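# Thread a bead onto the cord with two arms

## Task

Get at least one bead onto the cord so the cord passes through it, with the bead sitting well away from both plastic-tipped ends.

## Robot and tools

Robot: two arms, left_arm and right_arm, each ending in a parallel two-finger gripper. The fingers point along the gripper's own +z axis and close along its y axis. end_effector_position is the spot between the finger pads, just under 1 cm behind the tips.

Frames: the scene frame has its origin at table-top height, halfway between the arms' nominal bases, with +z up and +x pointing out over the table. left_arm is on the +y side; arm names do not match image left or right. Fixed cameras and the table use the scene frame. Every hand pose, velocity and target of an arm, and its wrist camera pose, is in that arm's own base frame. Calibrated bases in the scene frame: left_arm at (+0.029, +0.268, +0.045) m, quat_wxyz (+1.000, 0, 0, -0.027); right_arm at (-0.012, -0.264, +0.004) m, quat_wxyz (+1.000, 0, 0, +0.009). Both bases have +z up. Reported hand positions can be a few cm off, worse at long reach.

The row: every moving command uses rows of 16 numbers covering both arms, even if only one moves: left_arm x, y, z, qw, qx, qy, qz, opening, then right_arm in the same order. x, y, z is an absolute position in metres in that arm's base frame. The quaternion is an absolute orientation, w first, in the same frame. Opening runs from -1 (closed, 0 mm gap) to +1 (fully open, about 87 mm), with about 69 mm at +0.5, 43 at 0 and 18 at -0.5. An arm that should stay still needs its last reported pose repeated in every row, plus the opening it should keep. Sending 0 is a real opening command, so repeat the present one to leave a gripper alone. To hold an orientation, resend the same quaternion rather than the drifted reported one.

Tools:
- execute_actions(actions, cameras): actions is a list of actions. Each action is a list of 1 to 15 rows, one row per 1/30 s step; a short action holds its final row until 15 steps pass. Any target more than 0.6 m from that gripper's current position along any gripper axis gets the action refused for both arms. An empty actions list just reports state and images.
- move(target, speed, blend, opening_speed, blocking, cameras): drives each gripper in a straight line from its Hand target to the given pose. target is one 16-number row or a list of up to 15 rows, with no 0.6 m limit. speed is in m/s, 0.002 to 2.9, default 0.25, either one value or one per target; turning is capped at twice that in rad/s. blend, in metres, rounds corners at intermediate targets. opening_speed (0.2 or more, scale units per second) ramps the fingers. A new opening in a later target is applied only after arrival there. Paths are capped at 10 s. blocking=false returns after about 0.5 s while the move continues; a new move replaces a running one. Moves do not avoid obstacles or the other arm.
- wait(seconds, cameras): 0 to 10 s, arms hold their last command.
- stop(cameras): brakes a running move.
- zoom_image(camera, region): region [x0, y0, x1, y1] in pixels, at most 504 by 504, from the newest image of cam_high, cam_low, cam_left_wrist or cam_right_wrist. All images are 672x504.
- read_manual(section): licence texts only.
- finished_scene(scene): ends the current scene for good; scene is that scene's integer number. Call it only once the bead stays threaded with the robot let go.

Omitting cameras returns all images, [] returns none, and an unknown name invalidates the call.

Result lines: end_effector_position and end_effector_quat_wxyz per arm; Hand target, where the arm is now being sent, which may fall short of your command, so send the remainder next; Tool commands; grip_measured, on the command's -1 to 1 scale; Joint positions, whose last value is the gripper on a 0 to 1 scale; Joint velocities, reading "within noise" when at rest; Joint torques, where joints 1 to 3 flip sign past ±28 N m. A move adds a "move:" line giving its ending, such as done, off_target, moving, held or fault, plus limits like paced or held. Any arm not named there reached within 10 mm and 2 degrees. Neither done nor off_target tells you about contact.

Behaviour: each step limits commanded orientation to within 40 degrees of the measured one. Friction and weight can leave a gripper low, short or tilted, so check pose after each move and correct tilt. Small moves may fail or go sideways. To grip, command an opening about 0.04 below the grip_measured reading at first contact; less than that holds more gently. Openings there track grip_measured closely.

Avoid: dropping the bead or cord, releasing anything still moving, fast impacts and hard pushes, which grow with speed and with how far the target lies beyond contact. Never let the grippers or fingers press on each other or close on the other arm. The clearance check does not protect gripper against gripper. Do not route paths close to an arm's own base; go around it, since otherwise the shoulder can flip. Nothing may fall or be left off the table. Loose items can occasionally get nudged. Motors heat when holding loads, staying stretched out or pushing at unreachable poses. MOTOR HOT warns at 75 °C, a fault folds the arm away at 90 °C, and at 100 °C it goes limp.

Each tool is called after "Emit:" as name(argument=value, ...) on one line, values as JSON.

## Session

Emit:
execute_actions(actions=[])

Emit:
zoom_image(camera="cam_high", region=[220, 180, 460, 400])

Emit:
zoom_image(camera="cam_low", region=[180, 200, 430, 310])

Scene clock: 0.00 s.
left_arm: end_effector_position=(+0.3765, -0.0018, +0.0556) grip_measured=+1.000 end_effector_quat_wxyz=(+0.575, -0.011, +0.818, +0.029) | right_arm: end_effector_position=(+0.3789, -0.0193, +0.0406) grip_measured=+1.000 end_effector_quat_wxyz=(+0.538, +0.045, +0.840, -0.056)
Joint positions: left_arm=[-0.057 1.494 0.354 0.794 -0.114 -0.003 1] | right_arm=[0.021 1.538 0.415 0.689 0.161 0.025 1]
Joint velocities: within noise
Joint torques (N m): no reading
Heat: left arm: 35 °C; right arm: 33 °C.
Hand target: left_arm +0.3801, -0.0019, +0.0620; +0.583, -0.011, +0.812, +0.029 | right_arm +0.3843, -0.0192, +0.0494; +0.549, +0.046, +0.832, -0.055
Tool commands: left_gripper/opening=+1.0 right_gripper/opening=+1.0

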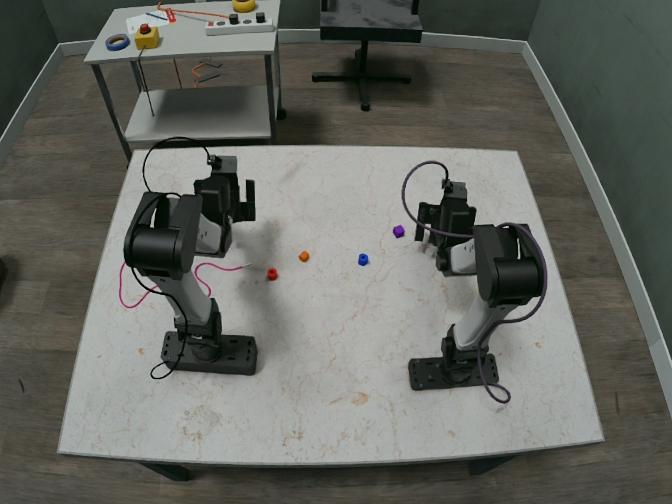

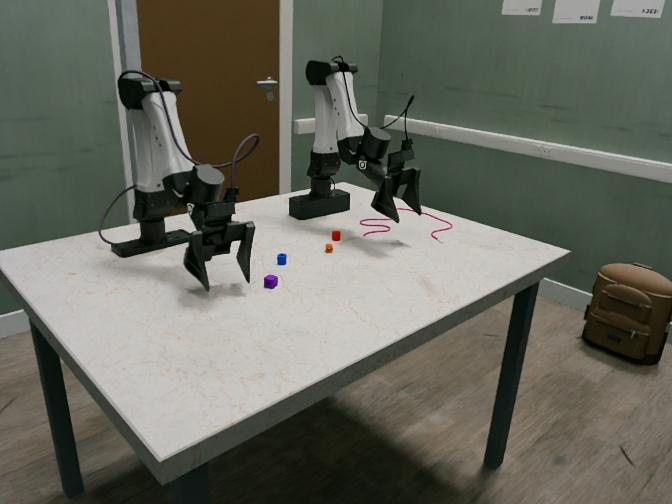

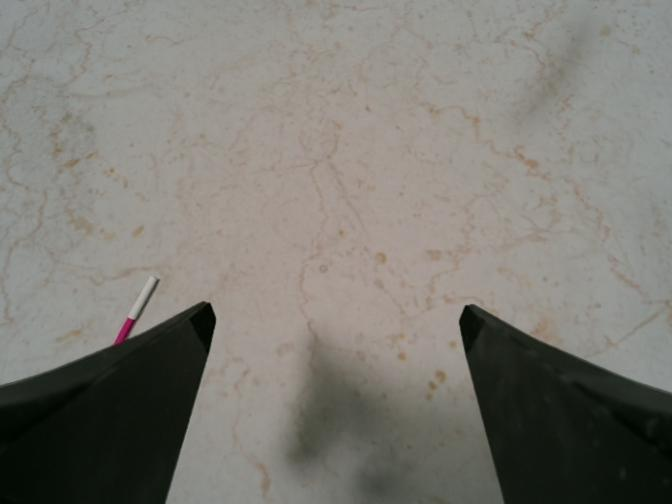

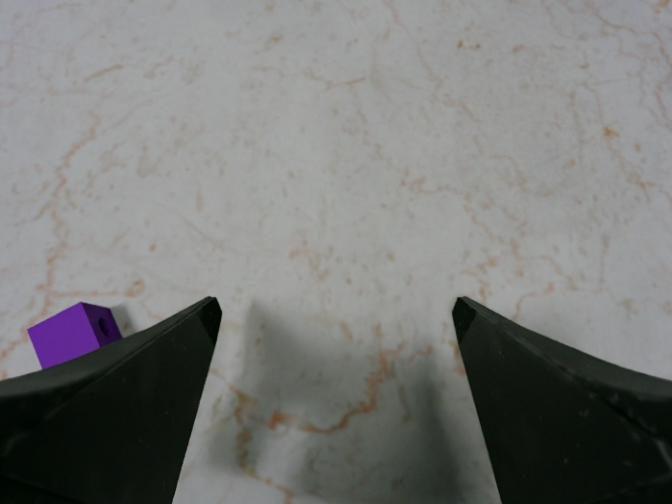

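Scaled by 2.100 from the camera's 672x504 image, which has a finer 960x720 frame.

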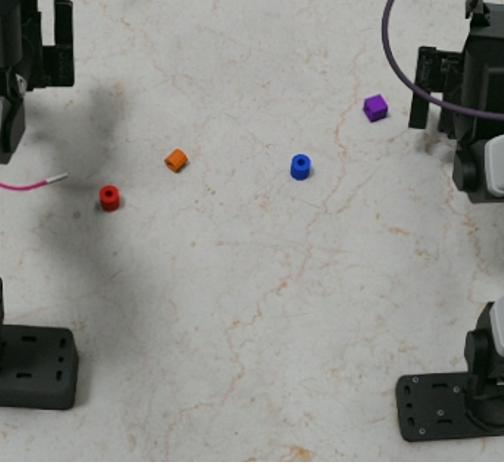

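Scaled by 2.016 from the camera's 672x504 image, which has a finer 960x720 frame.

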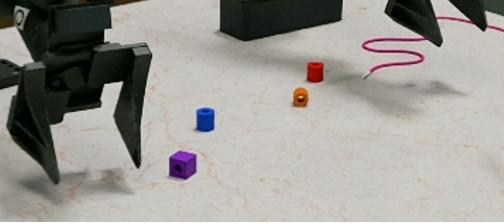

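Emit:
move(target=[[0.30, 0.0, 0.13, 0.35, 0.23, 0.88, -0.08, 0.2, 0.33, 0.1, 0.14, 0.3904, -0.3468, 0.8373, 0.1617, 0.3],[0.243, -0.005, 0.08, 0.2274, 0.4609, 0.8488, -0.1235, 0.2, 0.27, 0.27, 0.15, 0.3904, -0.3468, 0.8373, 0.1617, 0.3]], speed=0.25, blend=0.03)

Scene clock: 5.40 s.
left_arm: end_effector_position=(+0.2385, -0.0039, +0.0760) grip_measured=+0.200 end_effector_quat_wxyz=(+0.224, +0.454, +0.853, -0.124) | right_arm: end_effector_position=(+0.2594, +0.2583, +0.1307) grip_measured=+0.300 end_effector_quat_wxyz=(+0.364, -0.354, +0.848, +0.152)
Joint positions: left_arm=[0.182 1.307 0.88 -0.928 0.474 1.108 0.6] | right_arm=[0.781 1.359 0.964 -0.364 -0.007 -0.008 0.65]
Joint velocities: within noise
Joint torques (N m): left_arm=[-0.69 -3.14 9.48 0.69 0.42 0.07] | right_arm=[0.75 -4.41 11.79 1.88 0.11 0.25]
Heat: left arm: 35 °C; right arm: 34 °C.
Hand target: left_arm +0.2430, -0.0050, +0.0800; +0.228, +0.461, +0.849, -0.123 | right_arm +0.2691, +0.2691, +0.1503; +0.390, -0.347, +0.837, +0.162
Off the commanded pose: left_arm 0.006 m, 1 deg | right_arm 0.025 m, 4 deg.
move: off_target (right_arm)

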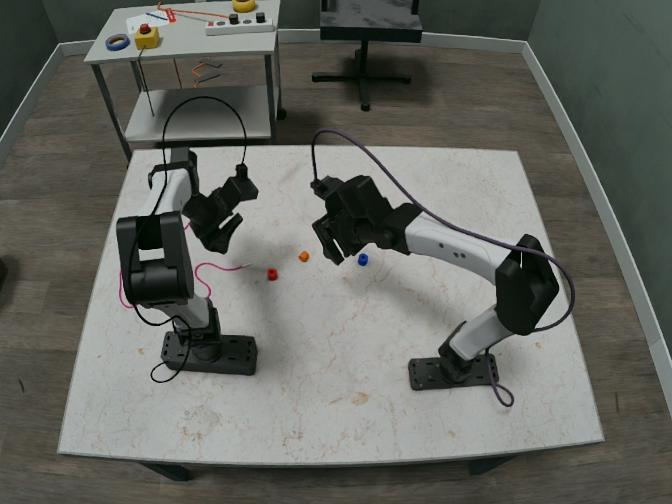

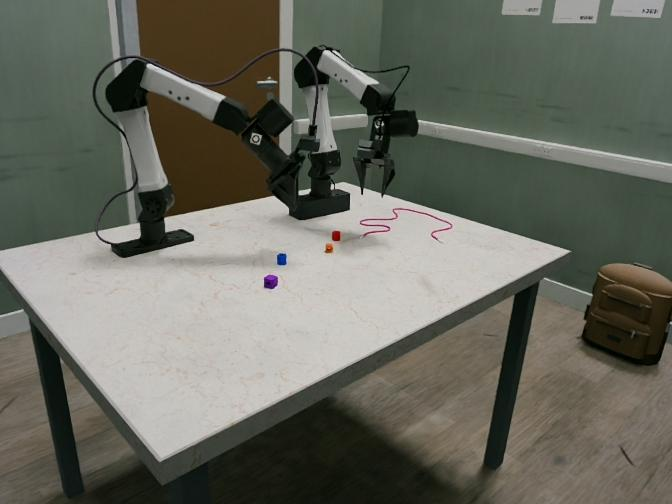

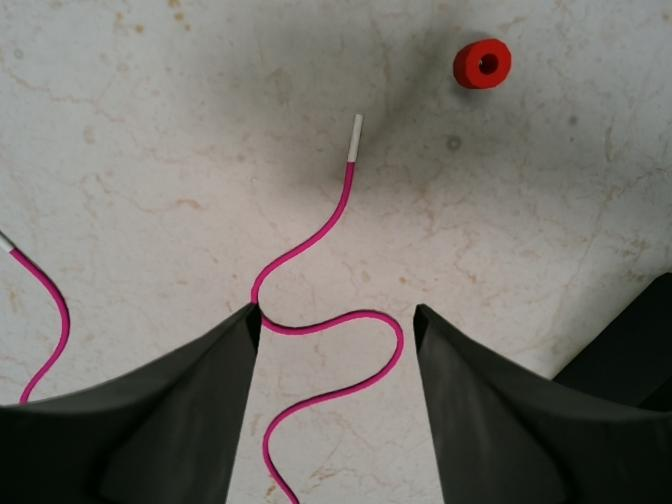

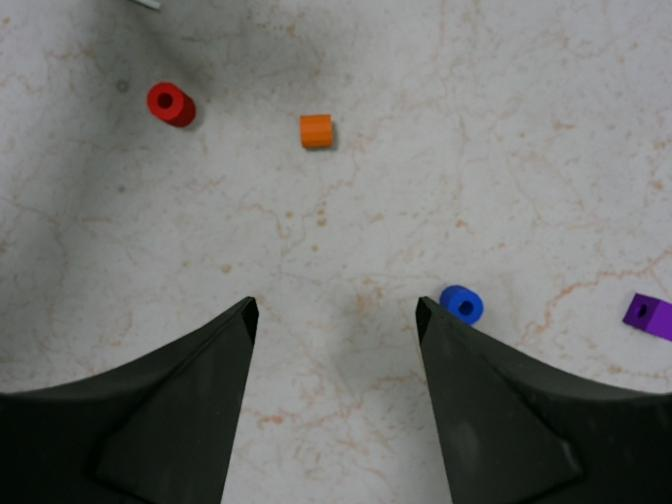

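Emit:
zoom_image(camera="cam_right_wrist", region=[280, 95, 355, 170])

Emit:
zoom_image(camera="cam_low", region=[315, 225, 355, 260])

Scaled by 6.720 from the camera's 672x504 image, which has a finer 960x720 frame.

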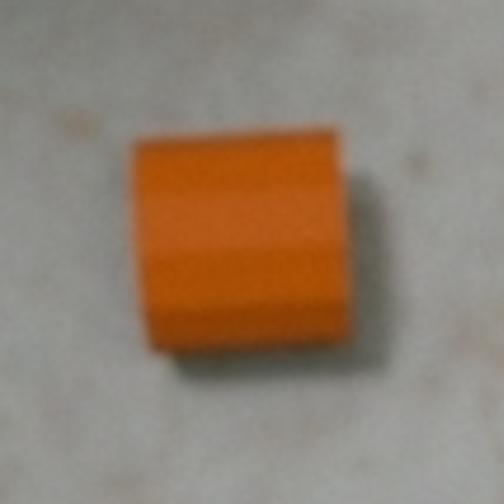

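Scaled by 12.600 from the camera's 672x504 image, which has a finer 960x720 frame.

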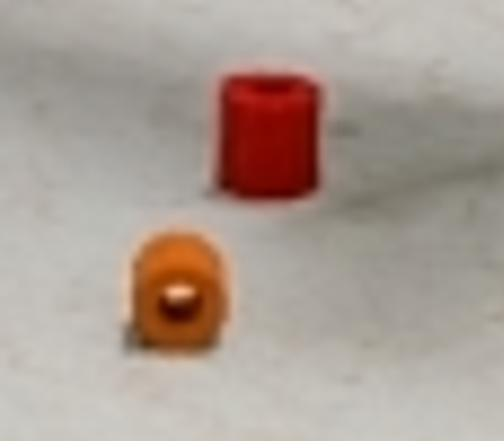

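Emit:
move(target=[[0.2455, -0.026, -0.005, 0.2274, 0.4609, 0.8488, -0.1235, -0.1, 0.322, 0.338, 0.12, -0.0407, 0.3580, 0.9327, 0.0156, 0.0]], speed=0.2)

Scene clock: 11.50 s.
left_arm: end_effector_position=(+0.2463, -0.0257, -0.0012) grip_measured=-0.100 end_effector_quat_wxyz=(+0.231, +0.461, +0.848, -0.125) | right_arm: end_effector_position=(+0.3171, +0.3359, +0.1124) grip_measured=+0.000 end_effector_quat_wxyz=(-0.030, +0.356, +0.933, +0.037)
Joint positions: left_arm=[0.086 1.433 0.639 -0.507 0.463 1.018 0.45] | right_arm=[0.692 2.385 2.396 -1.548 -0.088 1.422 0.5]
Joint velocities: within noise
Joint torques (N m): left_arm=[-0.62 -3.54 6.04 0.97 0.28 -0.07] | right_arm=[-0.16 -11.02 9.51 0.18 -0.03 0.31]
Heat: left arm: 35 °C; right arm: 35 °C.
Hand target: left_arm +0.2454, -0.0260, -0.0049; +0.227, +0.461, +0.849, -0.124 | right_arm +0.3216, +0.3376, +0.1197; -0.027, +0.362, +0.930, +0.047
Off the commanded pose: left_arm 0.004 m, 0 deg | right_arm 0.009 m, 3 deg.
joint sent to its limit (right arm) — joint 4 (wrist pitch), lower limit. The joint targets are off in orientation, not in position.
move: off_target (right_arm)

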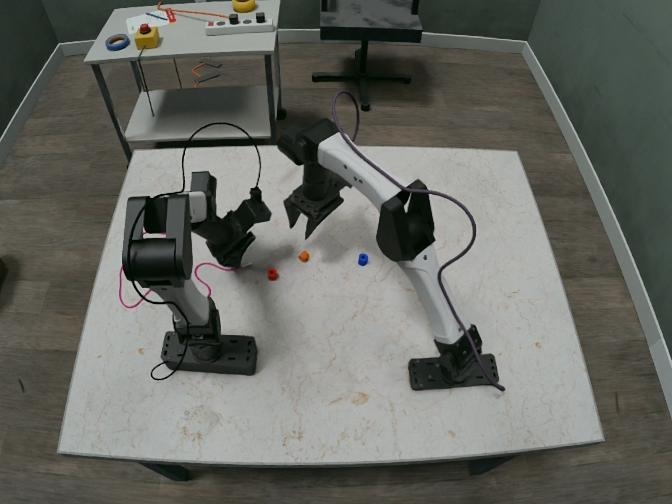

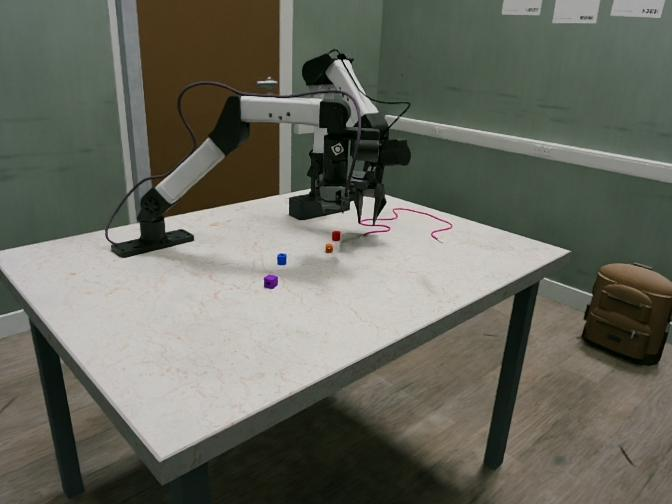

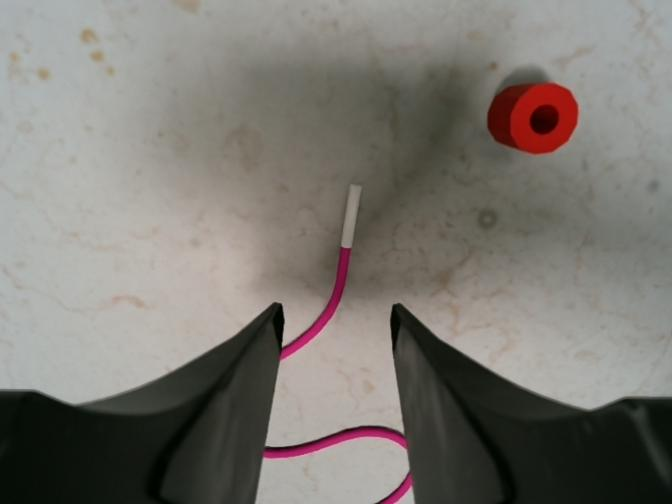

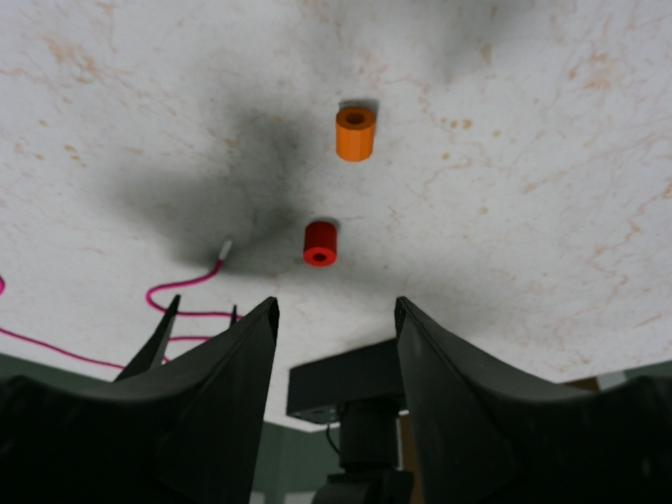

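Emit:
move(target=[[0.241, -0.024, -0.033, 0.2274, 0.4609, 0.8488, -0.1235, -0.1, 0.311, 0.335, 0.050, -0.0407, 0.3580, 0.9327, 0.0156, 0.0]], speed=0.08)

Emit:
zoom_image(camera="cam_low", region=[310, 190, 420, 265])

Scene clock: 13.63 s.
left_arm: end_effector_position=(+0.2411, -0.0261, -0.0298) grip_measured=-0.100 end_effector_quat_wxyz=(+0.228, +0.460, +0.849, -0.127) | right_arm: end_effector_position=(+0.3125, +0.3323, +0.0497) grip_measured=+0.000 end_effector_quat_wxyz=(-0.044, +0.358, +0.933, +0.012)
Joint positions: left_arm=[0.086 1.502 0.561 -0.366 0.463 1.017 0.45] | right_arm=[0.692 2.385 2.144 -1.352 -0.088 1.423 0.5]
Joint velocities: within noise
Joint torques (N m): left_arm=[0.34 -3.71 5.45 0.92 0.31 0.08] | right_arm=[1.1 -12.25 5.03 0.31 0.07 0.26]
Heat: left arm: 35 °C; right arm: 35 °C.
Hand target: left_arm +0.2408, -0.0241, -0.0330; +0.227, +0.461, +0.849, -0.124 | right_arm +0.3110, +0.3350, +0.0501; -0.041, +0.358, +0.933, +0.016
Off the commanded pose: left_arm 0.004 m, 0 deg | right_arm 0.003 m, 1 deg.
move: done

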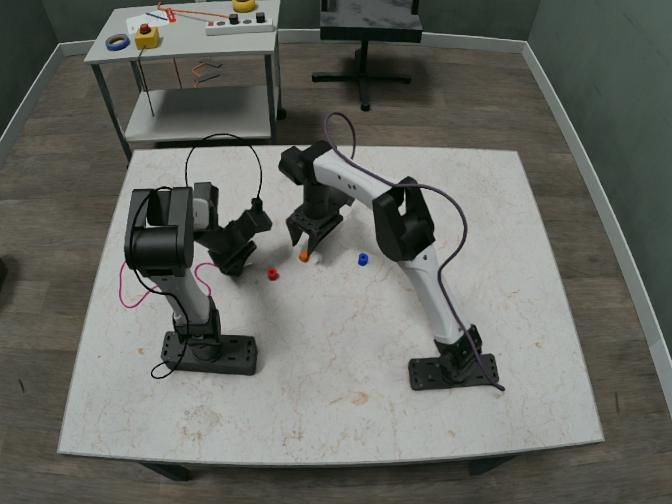

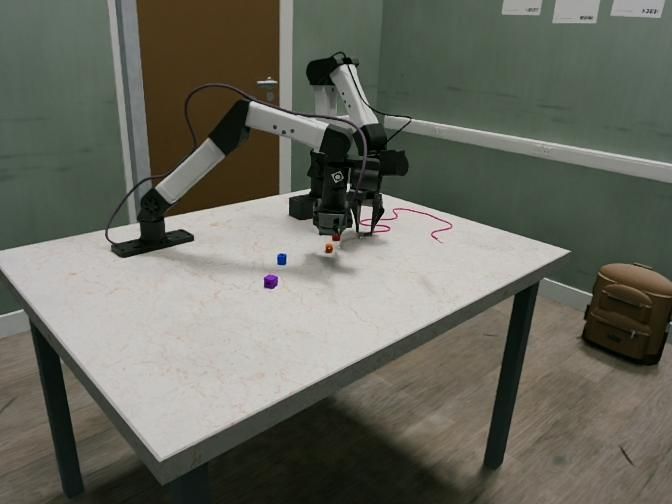

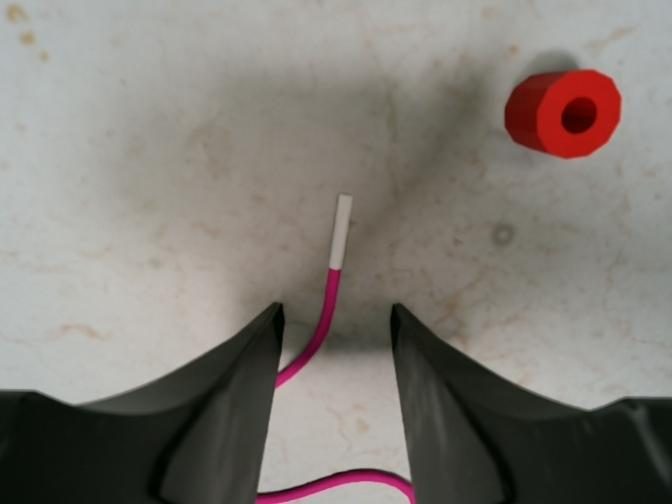

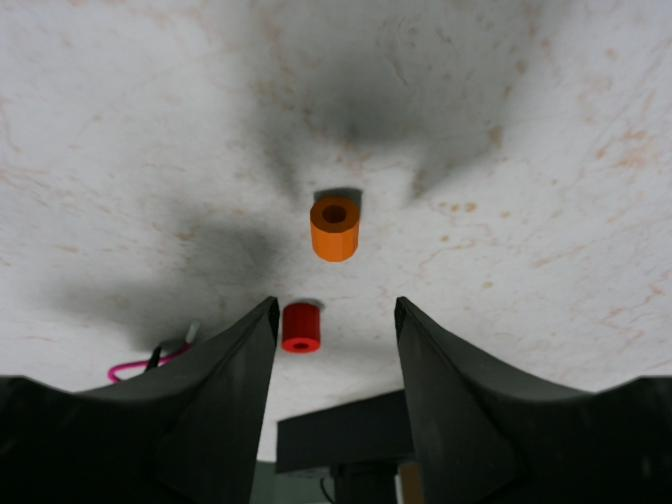

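Scaled by 4.582 from the camera's 672x504 image, which has a finer 960x720 frame.

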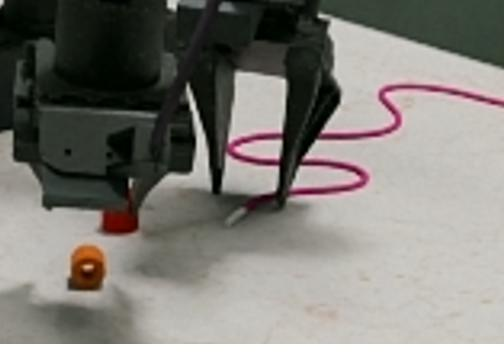

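Emit:
move(target=[[0.2412, -0.022, -0.0365, 0.2274, 0.4609, 0.8488, -0.1235, -0.1, 0.3085, 0.337, 0.025, -0.0407, 0.3580, 0.9327, 0.0156, 0.0],[0.2412, -0.022, -0.0365, 0.2274, 0.4609, 0.8488, -0.1235, -1, 0.3085, 0.337, 0.018, -0.0407, 0.3580, 0.9327, 0.0156, 0.0]], speed=0.06, opening_speed=1.0)

Emit:
zoom_image(camera="cam_low", region=[310, 190, 420, 265])

Scene clock: 16.33 s.
left_arm: end_effector_position=(+0.2456, -0.0237, -0.0313) grip_measured=-0.918 end_effector_quat_wxyz=(+0.235, +0.461, +0.847, -0.122) | right_arm: end_effector_position=(+0.3103, +0.3352, +0.0207) grip_measured=+0.000 end_effector_quat_wxyz=(-0.042, +0.357, +0.933, +0.015)
Joint positions: left_arm=[0.095 1.514 0.561 -0.342 0.465 1.027 0.041] | right_arm=[0.7 2.385 2.029 -1.229 -0.088 1.43 0.5]
Joint velocities: within noise
Joint torques (N m): left_arm=[0.49 -3.64 5.01 0.92 0.29 0.07] | right_arm=[1.06 -11.6 5.03 0.37 0.05 0.28]
Heat: left arm: 35 °C; right arm: 37 °C.
Hand target: left_arm +0.2411, -0.0221, -0.0363; +0.227, +0.461, +0.849, -0.124 | right_arm +0.3084, +0.3370, +0.0180; -0.041, +0.358, +0.933, +0.016
Off the commanded pose: left_arm 0.007 m, 1 deg | right_arm 0.004 m, 0 deg.
move: done

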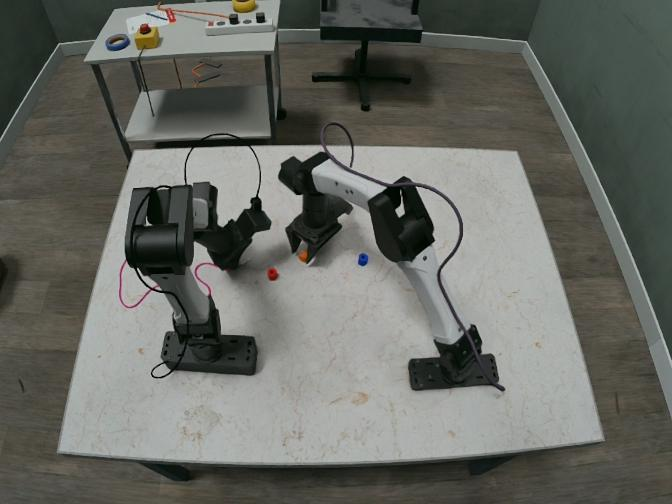

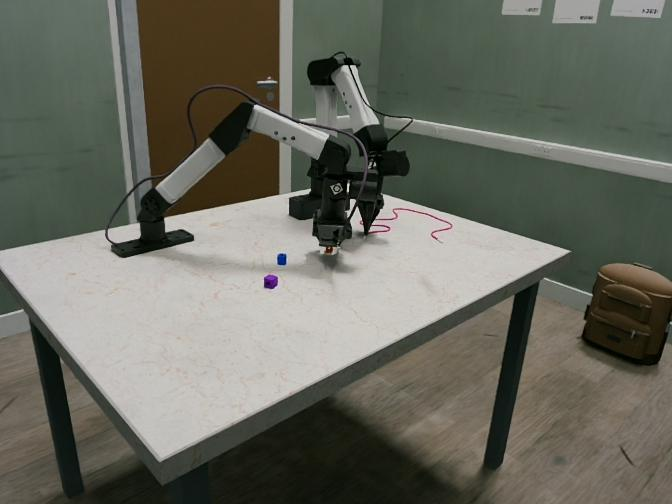

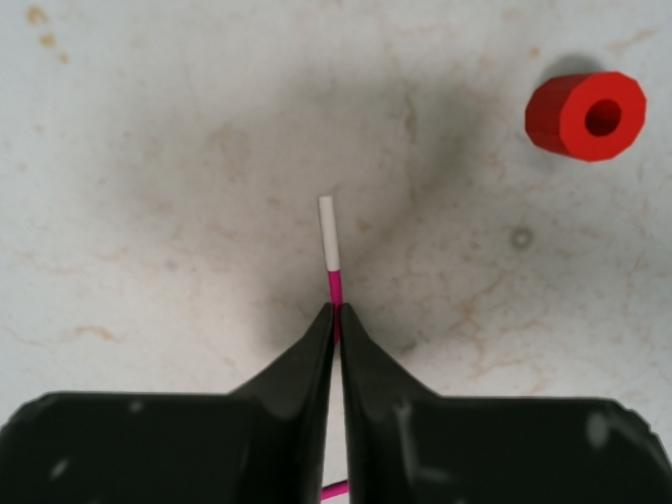

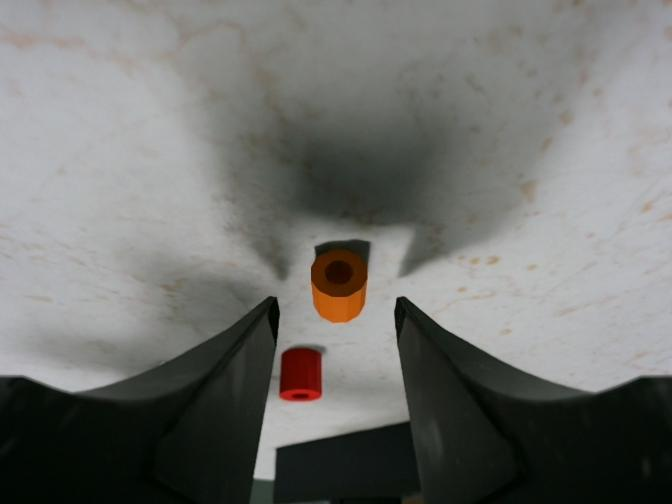

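Scaled by 4.582 from the camera's 672x504 image, which has a finer 960x720 frame.

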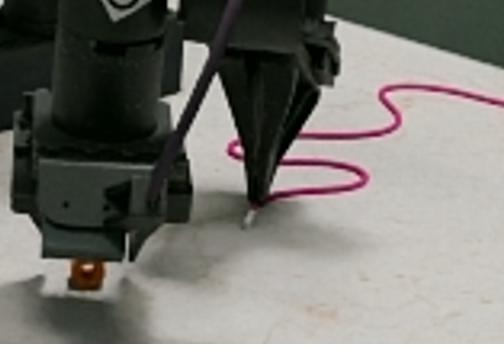

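Emit:
move(target=[[0.235, -0.020, 0.01, 0.2274, 0.4609, 0.8488, -0.1235, -1, 0.3085, 0.337, 0.006, -0.0407, 0.3580, 0.9327, 0.0156, 0.0],[0.1926, -0.118, 0.025, 0.235, 0.39, 0.885, -0.105, -1, 0.3085, 0.337, 0.006, -0.0407, 0.3580, 0.9327, 0.0156, 0.0]], speed=0.1)

Emit:
zoom_image(camera="cam_low", region=[290, 190, 400, 265])

Scene clock: 19.30 s.
left_arm: end_effector_position=(+0.1903, -0.1172, +0.0234) grip_measured=-0.918 end_effector_quat_wxyz=(+0.224, +0.391, +0.886, -0.108) | right_arm: end_effector_position=(+0.3109, +0.3357, +0.0113) grip_measured=+0.000 end_effector_quat_wxyz=(-0.040, +0.357, +0.933, +0.018)
Joint positions: left_arm=[-0.461 1.14 0.534 -0.496 0.191 0.325 0.041] | right_arm=[0.7 2.387 1.996 -1.187 -0.088 1.43 0.5]
Joint velocities: within noise
Joint torques (N m): left_arm=[-0.7 -3.86 6.97 1.36 0.07 -0.1] | right_arm=[0.98 -11.03 5.03 0.35 0.07 0.26]
Heat: left arm: 35 °C; right arm: 37 °C.
Hand target: left_arm +0.1926, -0.1180, +0.0250; +0.235, +0.390, +0.884, -0.105 | right_arm +0.3084, +0.3370, +0.0060; -0.041, +0.358, +0.933, +0.016
Off the commanded pose: left_arm 0.003 m, 1 deg | right_arm 0.006 m, 0 deg.
move: done

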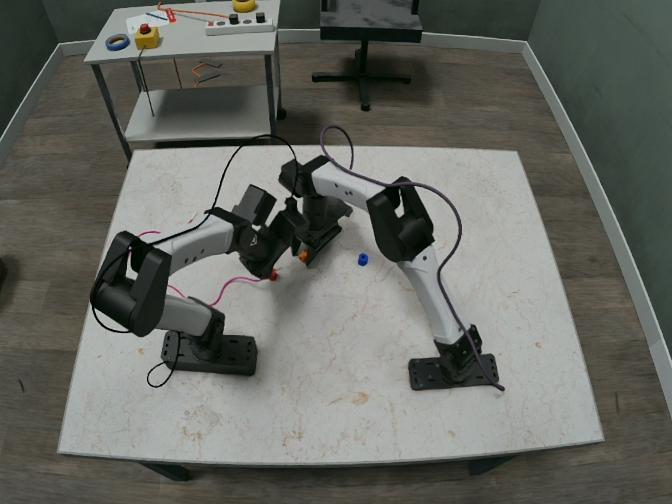

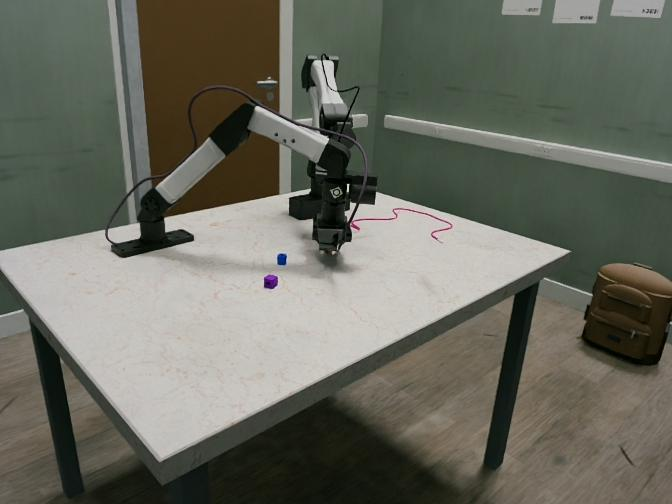

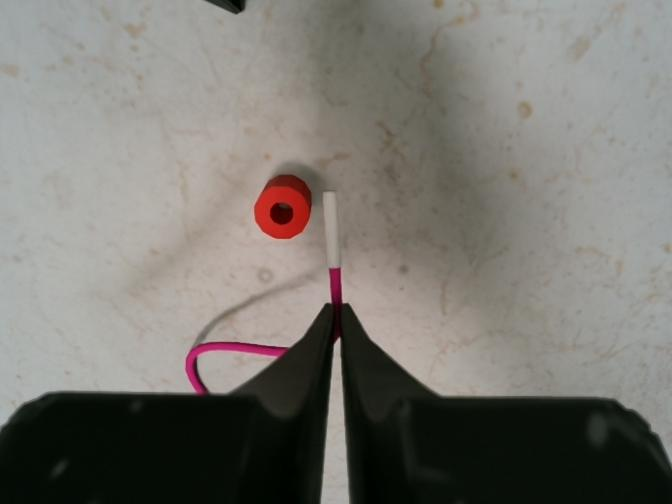

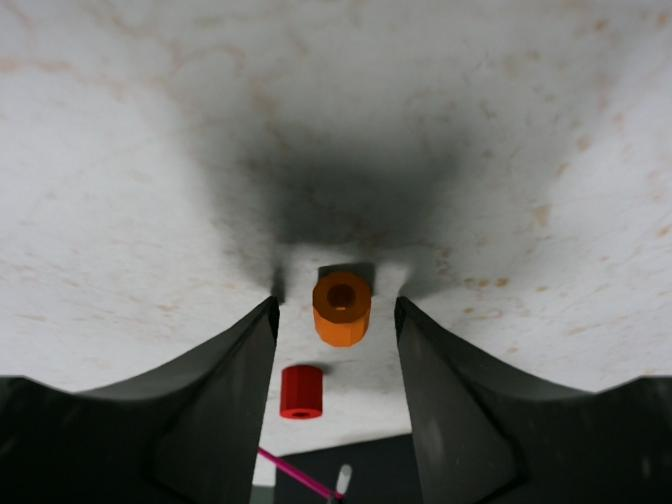

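Scaled by 4.582 from the camera's 672x504 image, which has a finer 960x720 frame.

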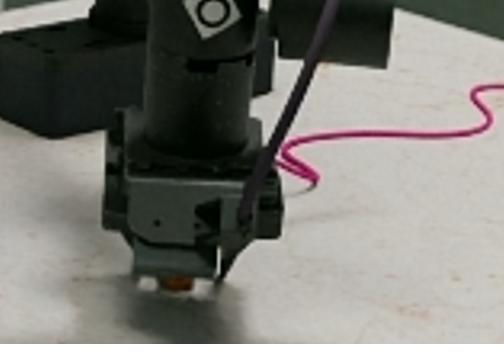

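Emit:
move(target=[[0.1926, -0.118, 0.025, 0.235, 0.39, 0.885, -0.105, -1, 0.3085, 0.337, 0.0005, -0.0407, 0.3580, 0.9327, 0.0156, 0.0],[0.1926, -0.118, 0.025, 0.235, 0.39, 0.885, -0.105, -1, 0.3085, 0.337, 0.0005, -0.0407, 0.3580, 0.9327, 0.0156, -0.57]], speed=0.06, opening_speed=0.5, cameras=["cam_right_wrist","cam_low"])

Emit:
zoom_image(camera="cam_low", region=[290, 210, 370, 265])

Scene clock: 21.73 s.
left_arm: end_effector_position=(+0.1904, -0.1172, +0.0235) grip_measured=-0.918 end_effector_quat_wxyz=(+0.225, +0.390, +0.886, -0.108) | right_arm: end_effector_position=(+0.3144, +0.3391, +0.0096) grip_measured=-0.483 end_effector_quat_wxyz=(-0.036, +0.357, +0.933, +0.028)
Joint positions: left_arm=[-0.461 1.14 0.534 -0.496 0.191 0.323 0.041] | right_arm=[0.7 2.387 1.989 -1.159 -0.09 1.431 0.259]
Joint velocities: within noise
Joint torques (N m): left_arm=[-0.64 -3.88 6.95 1.34 0.03 -0.08] | right_arm=[1.05 -10.59 4.46 0.29 0.08 0.24]
Heat: left arm: 36 °C; right arm: 38 °C.
Hand target: left_arm +0.1926, -0.1180, +0.0250; +0.235, +0.390, +0.884, -0.105 | right_arm +0.3084, +0.3369, +0.0007; -0.041, +0.358, +0.933, +0.015
Off the commanded pose: left_arm 0.003 m, 1 deg | right_arm 0.011 m, 1 deg.
move: off_target (right_arm)
Images, in order (width x height): cam_low 672x504, cam_right_wrist 672x504.

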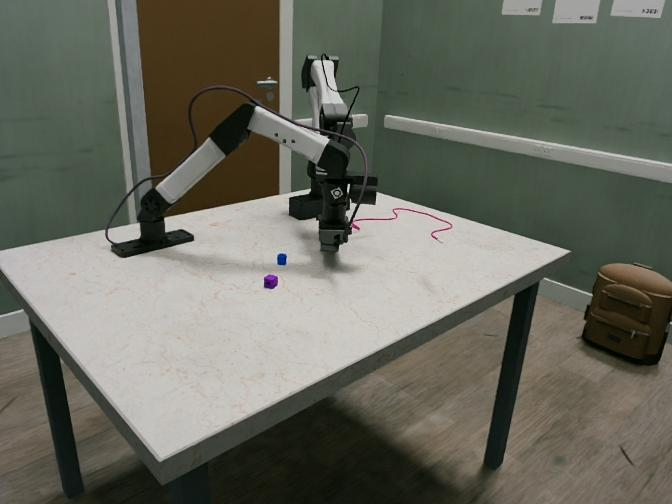

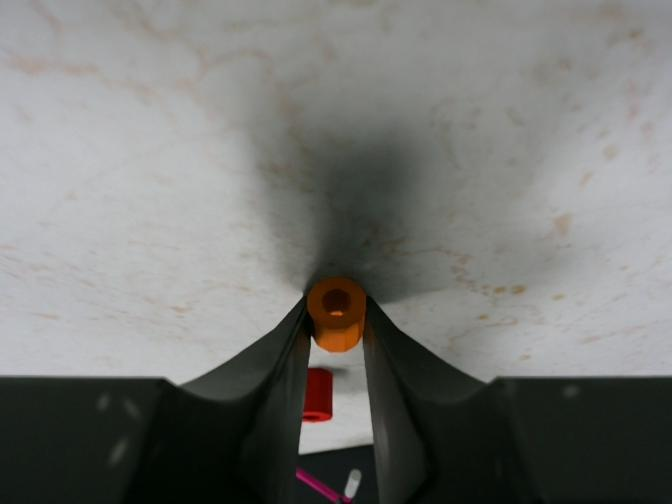

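Scaled by 6.300 from the camera's 672x504 image, which has a finer 960x720 frame.

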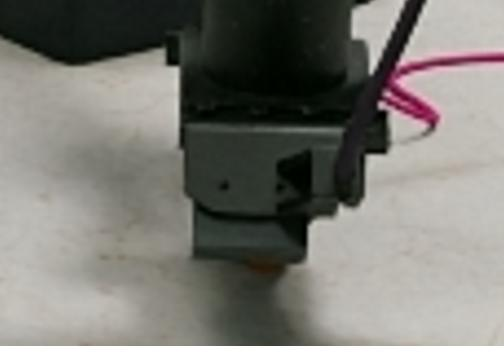

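Emit:
move(target=[[0.1926, -0.118, 0.025, 0.235, 0.39, 0.885, -0.105, -1, 0.312, 0.335, 0.045, -0.0407, 0.3580, 0.9327, 0.0156, -0.57],[0.1926, -0.118, 0.03, 0.235, 0.39, 0.885, -0.105, -1, 0.353, 0.205, 0.045, -0.0407, 0.3580, 0.9327, 0.0156, -0.57],[0.2226, -0.2273, 0.02, 0.2447, 0.3145, 0.9133, -0.0843, -1, 0.355, 0.203, 0.045, -0.0407, 0.3580, 0.9327, 0.0156, -0.57]], speed=0.13)

Scene clock: 25.13 s.
left_arm: end_effector_position=(+0.2136, -0.2183, +0.0138) grip_measured=-0.918 end_effector_quat_wxyz=(+0.229, +0.319, +0.916, -0.082) | right_arm: end_effector_position=(+0.3510, +0.2035, +0.0330) grip_measured=-0.483 end_effector_quat_wxyz=(-0.057, +0.360, +0.931, +0.003)
Joint positions: left_arm=[-0.816 1.515 0.763 -0.332 -0.065 -0.13 0.041] | right_arm=[0.397 2.272 1.878 -1.256 -0.083 1.131 0.259]
Joint velocities: within noise
Joint torques (N m): left_arm=[-0.55 -4.62 9.95 1.37 -0.21 -0.11] | right_arm=[0.17 -14.11 5.35 0.21 0.08 0.15]
Heat: left arm: 36 °C; right arm: 40 °C.
Hand target: left_arm +0.2223, -0.2271, +0.0203; +0.245, +0.314, +0.913, -0.085 | right_arm +0.3548, +0.2030, +0.0449; -0.041, +0.358, +0.933, +0.015
Off the commanded pose: left_arm 0.014 m, 2 deg | right_arm 0.013 m, 2 deg.
move: off_target (left_arm, right_arm)

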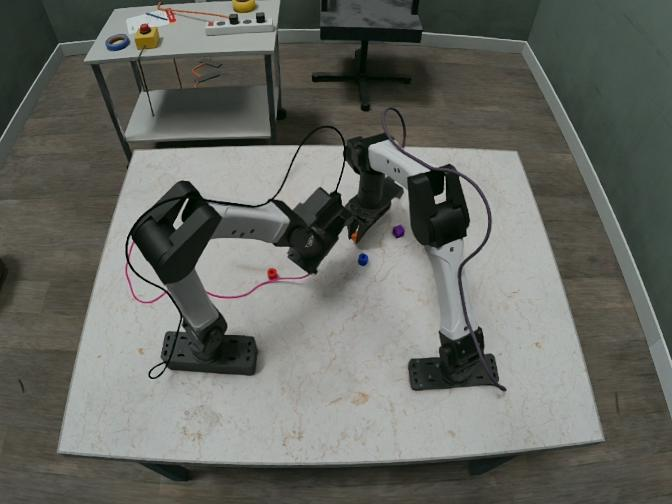

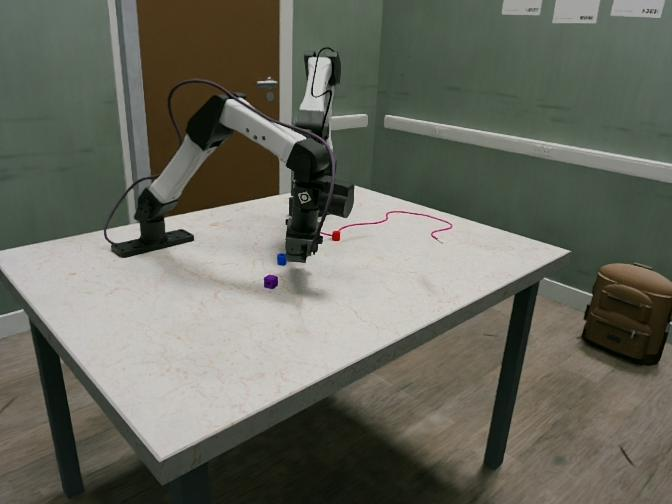

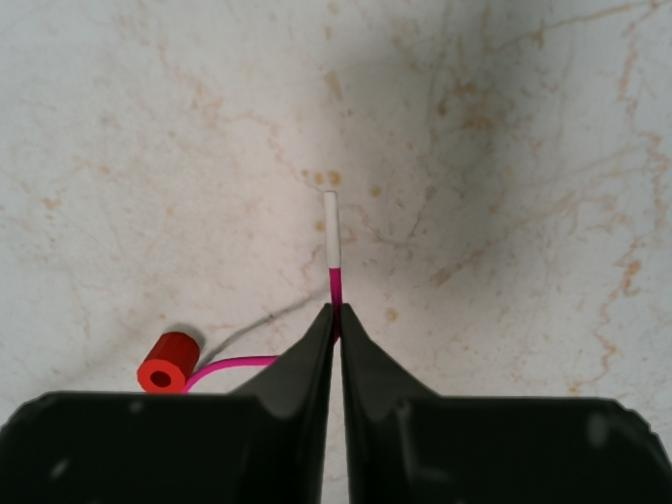

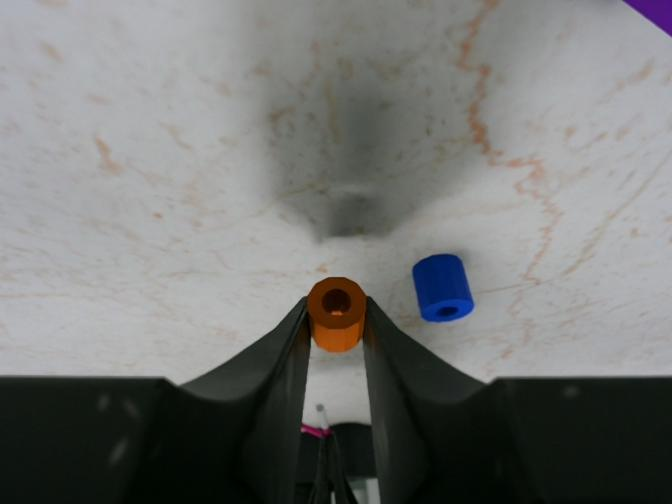

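Emit:
move(target=[[0.2226, -0.2275, -0.036, 0.2447, 0.3145, 0.9133, -0.0843, -1, 0.355, 0.203, 0.045, -0.0407, 0.3580, 0.9327, 0.0156, -0.57],[0.2226, -0.2275, -0.036, 0.2447, 0.3145, 0.9133, -0.0843, -0.4, 0.355, 0.203, 0.045, -0.0407, 0.3580, 0.9327, 0.0156, -0.57]], speed=0.07, opening_speed=0.8, cameras=["cam_left_wrist","cam_low","cam_high"])

Scene clock: 27.90 s.
left_arm: end_effector_position=(+0.2255, -0.2304, -0.0297) grip_measured=-0.400 end_effector_quat_wxyz=(+0.249, +0.315, +0.912, -0.091) | right_arm: end_effector_position=(+0.3510, +0.2035, +0.0330) grip_measured=-0.483 end_effector_quat_wxyz=(-0.057, +0.360, +0.931, +0.003)
Joint positions: left_arm=[-0.816 1.666 0.686 -0.059 -0.068 -0.132 0.3] | right_arm=[0.397 2.272 1.878 -1.256 -0.083 1.131 0.259]
Joint velocities: within noise
Joint torques (N m): left_arm=[-0.66 -5.11 5.27 1.39 -0.16 -0.09] | right_arm=[0.23 -14.09 5.34 0.22 0.09 0.14]
Heat: left arm: 36 °C; right arm: 42 °C.
Hand target: left_arm +0.2226, -0.2274, -0.0358; +0.245, +0.314, +0.913, -0.084 | right_arm +0.3548, +0.2030, +0.0449; -0.041, +0.358, +0.933, +0.015
Off the commanded pose: left_arm 0.008 m, 1 deg | right_arm 0.013 m, 2 deg.
move: off_target (right_arm)
Images, in order (width x height): cam_high 672x504, cam_low 672x504, cam_left_wrist 672x504.

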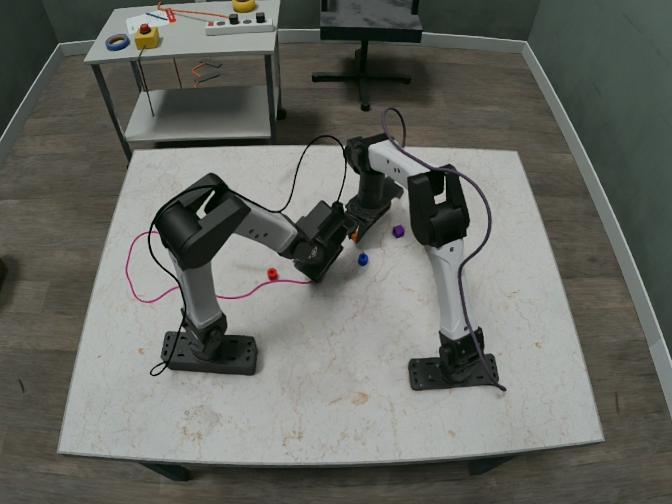

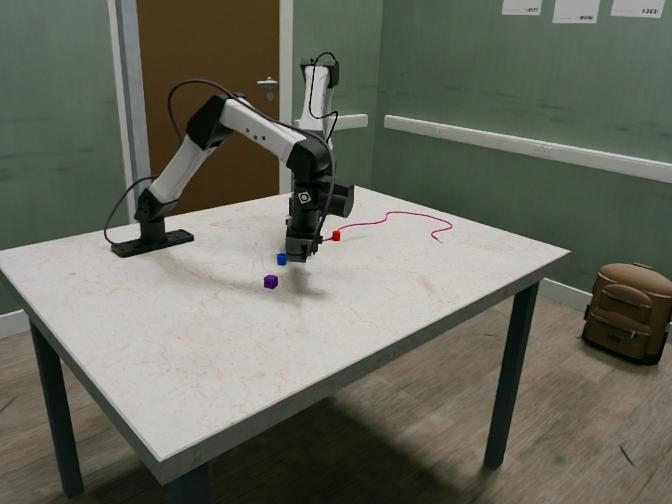

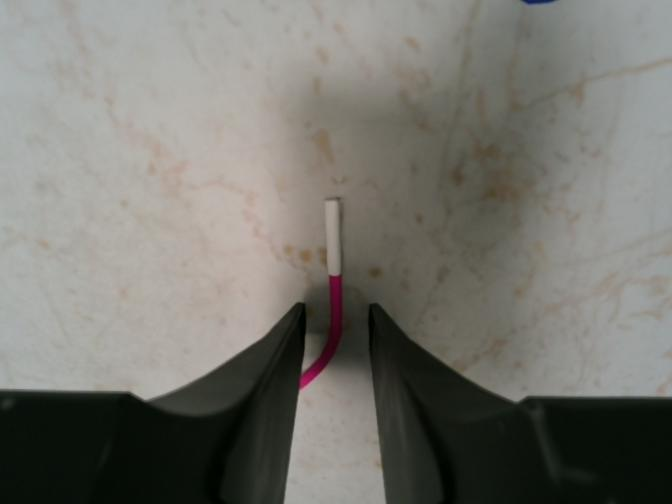

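Emit:
move(target=[[0.2200, -0.2250, -0.005, 0.2447, 0.3145, 0.9133, -0.0843, -0.4, 0.355, 0.203, 0.045, -0.0407, 0.3580, 0.9327, 0.0156, -0.57],[0.2146, -0.2216, 0.008, 0.5080, 0.2746, 0.7974, -0.1749, -0.4, 0.355, 0.203, 0.045, -0.0407, 0.3580, 0.9327, 0.0156, -0.57]], speed=0.2, blend=0.01, cameras=["cam_left_wrist","cam_low","cam_high"])

Scene clock: 31.00 s.
left_arm: end_effector_position=(+0.2152, -0.2237, +0.0097) grip_measured=-0.400 end_effector_quat_wxyz=(+0.505, +0.273, +0.799, -0.181) | right_arm: end_effector_position=(+0.3510, +0.2035, +0.0330) grip_measured=-0.483 end_effector_quat_wxyz=(-0.057, +0.360, +0.931, +0.003)
Joint positions: left_arm=[-0.91 1.429 0.122 0.857 -0.215 -0.117 0.3] | right_arm=[0.397 2.272 1.878 -1.256 -0.083 1.131 0.259]
Joint velocities: within noise
Joint torques (N m): left_arm=[-0.69 -2.65 4.52 1.99 -0.21 0.05] | right_arm=[0.2 -14.2 5.31 0.24 0.08 0.14]
Heat: left arm: 36 °C; right arm: 44 °C.
Hand target: left_arm +0.2146, -0.2216, +0.0081; +0.508, +0.275, +0.798, -0.175 | right_arm +0.3548, +0.2030, +0.0449; -0.041, +0.358, +0.933, +0.015
Off the commanded pose: left_arm 0.003 m, 1 deg | right_arm 0.013 m, 2 deg.
move: off_target (right_arm)
Images, in order (width x height): cam_high 672x504, cam_low 672x504, cam_left_wrist 672x504.

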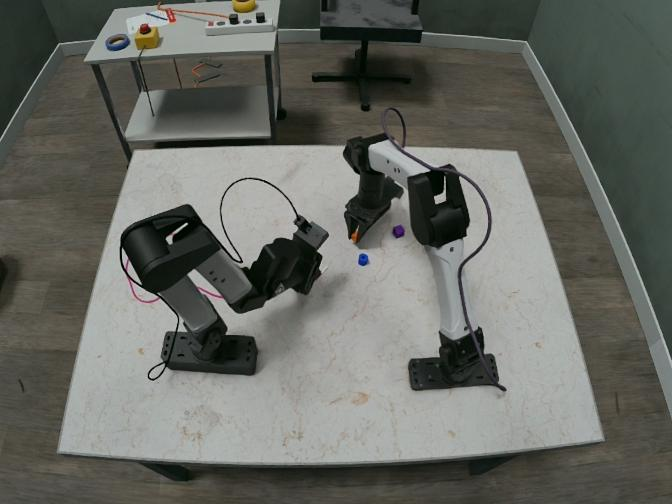

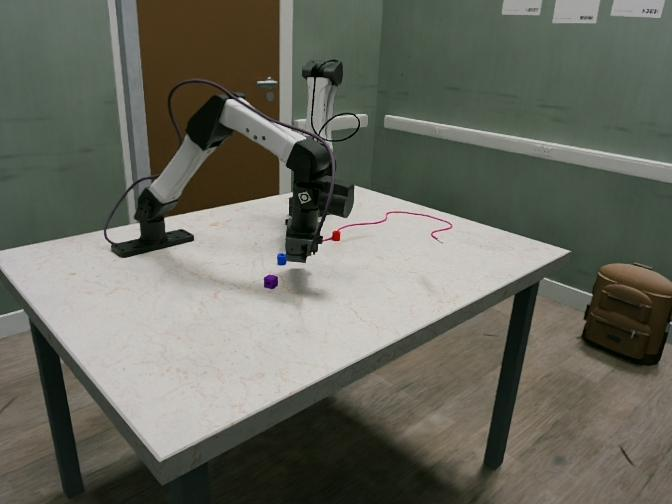

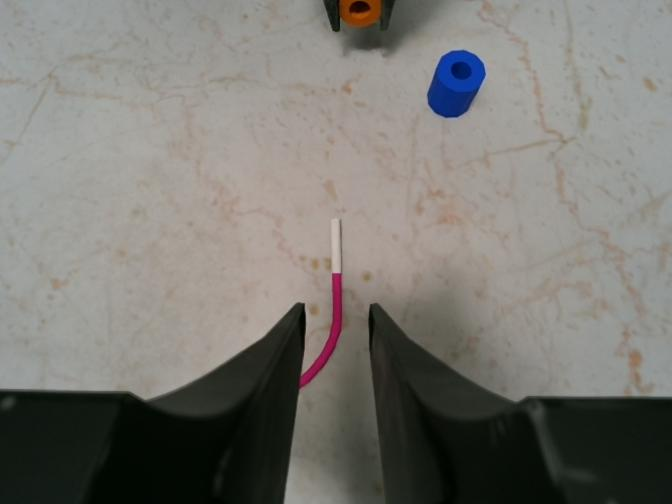

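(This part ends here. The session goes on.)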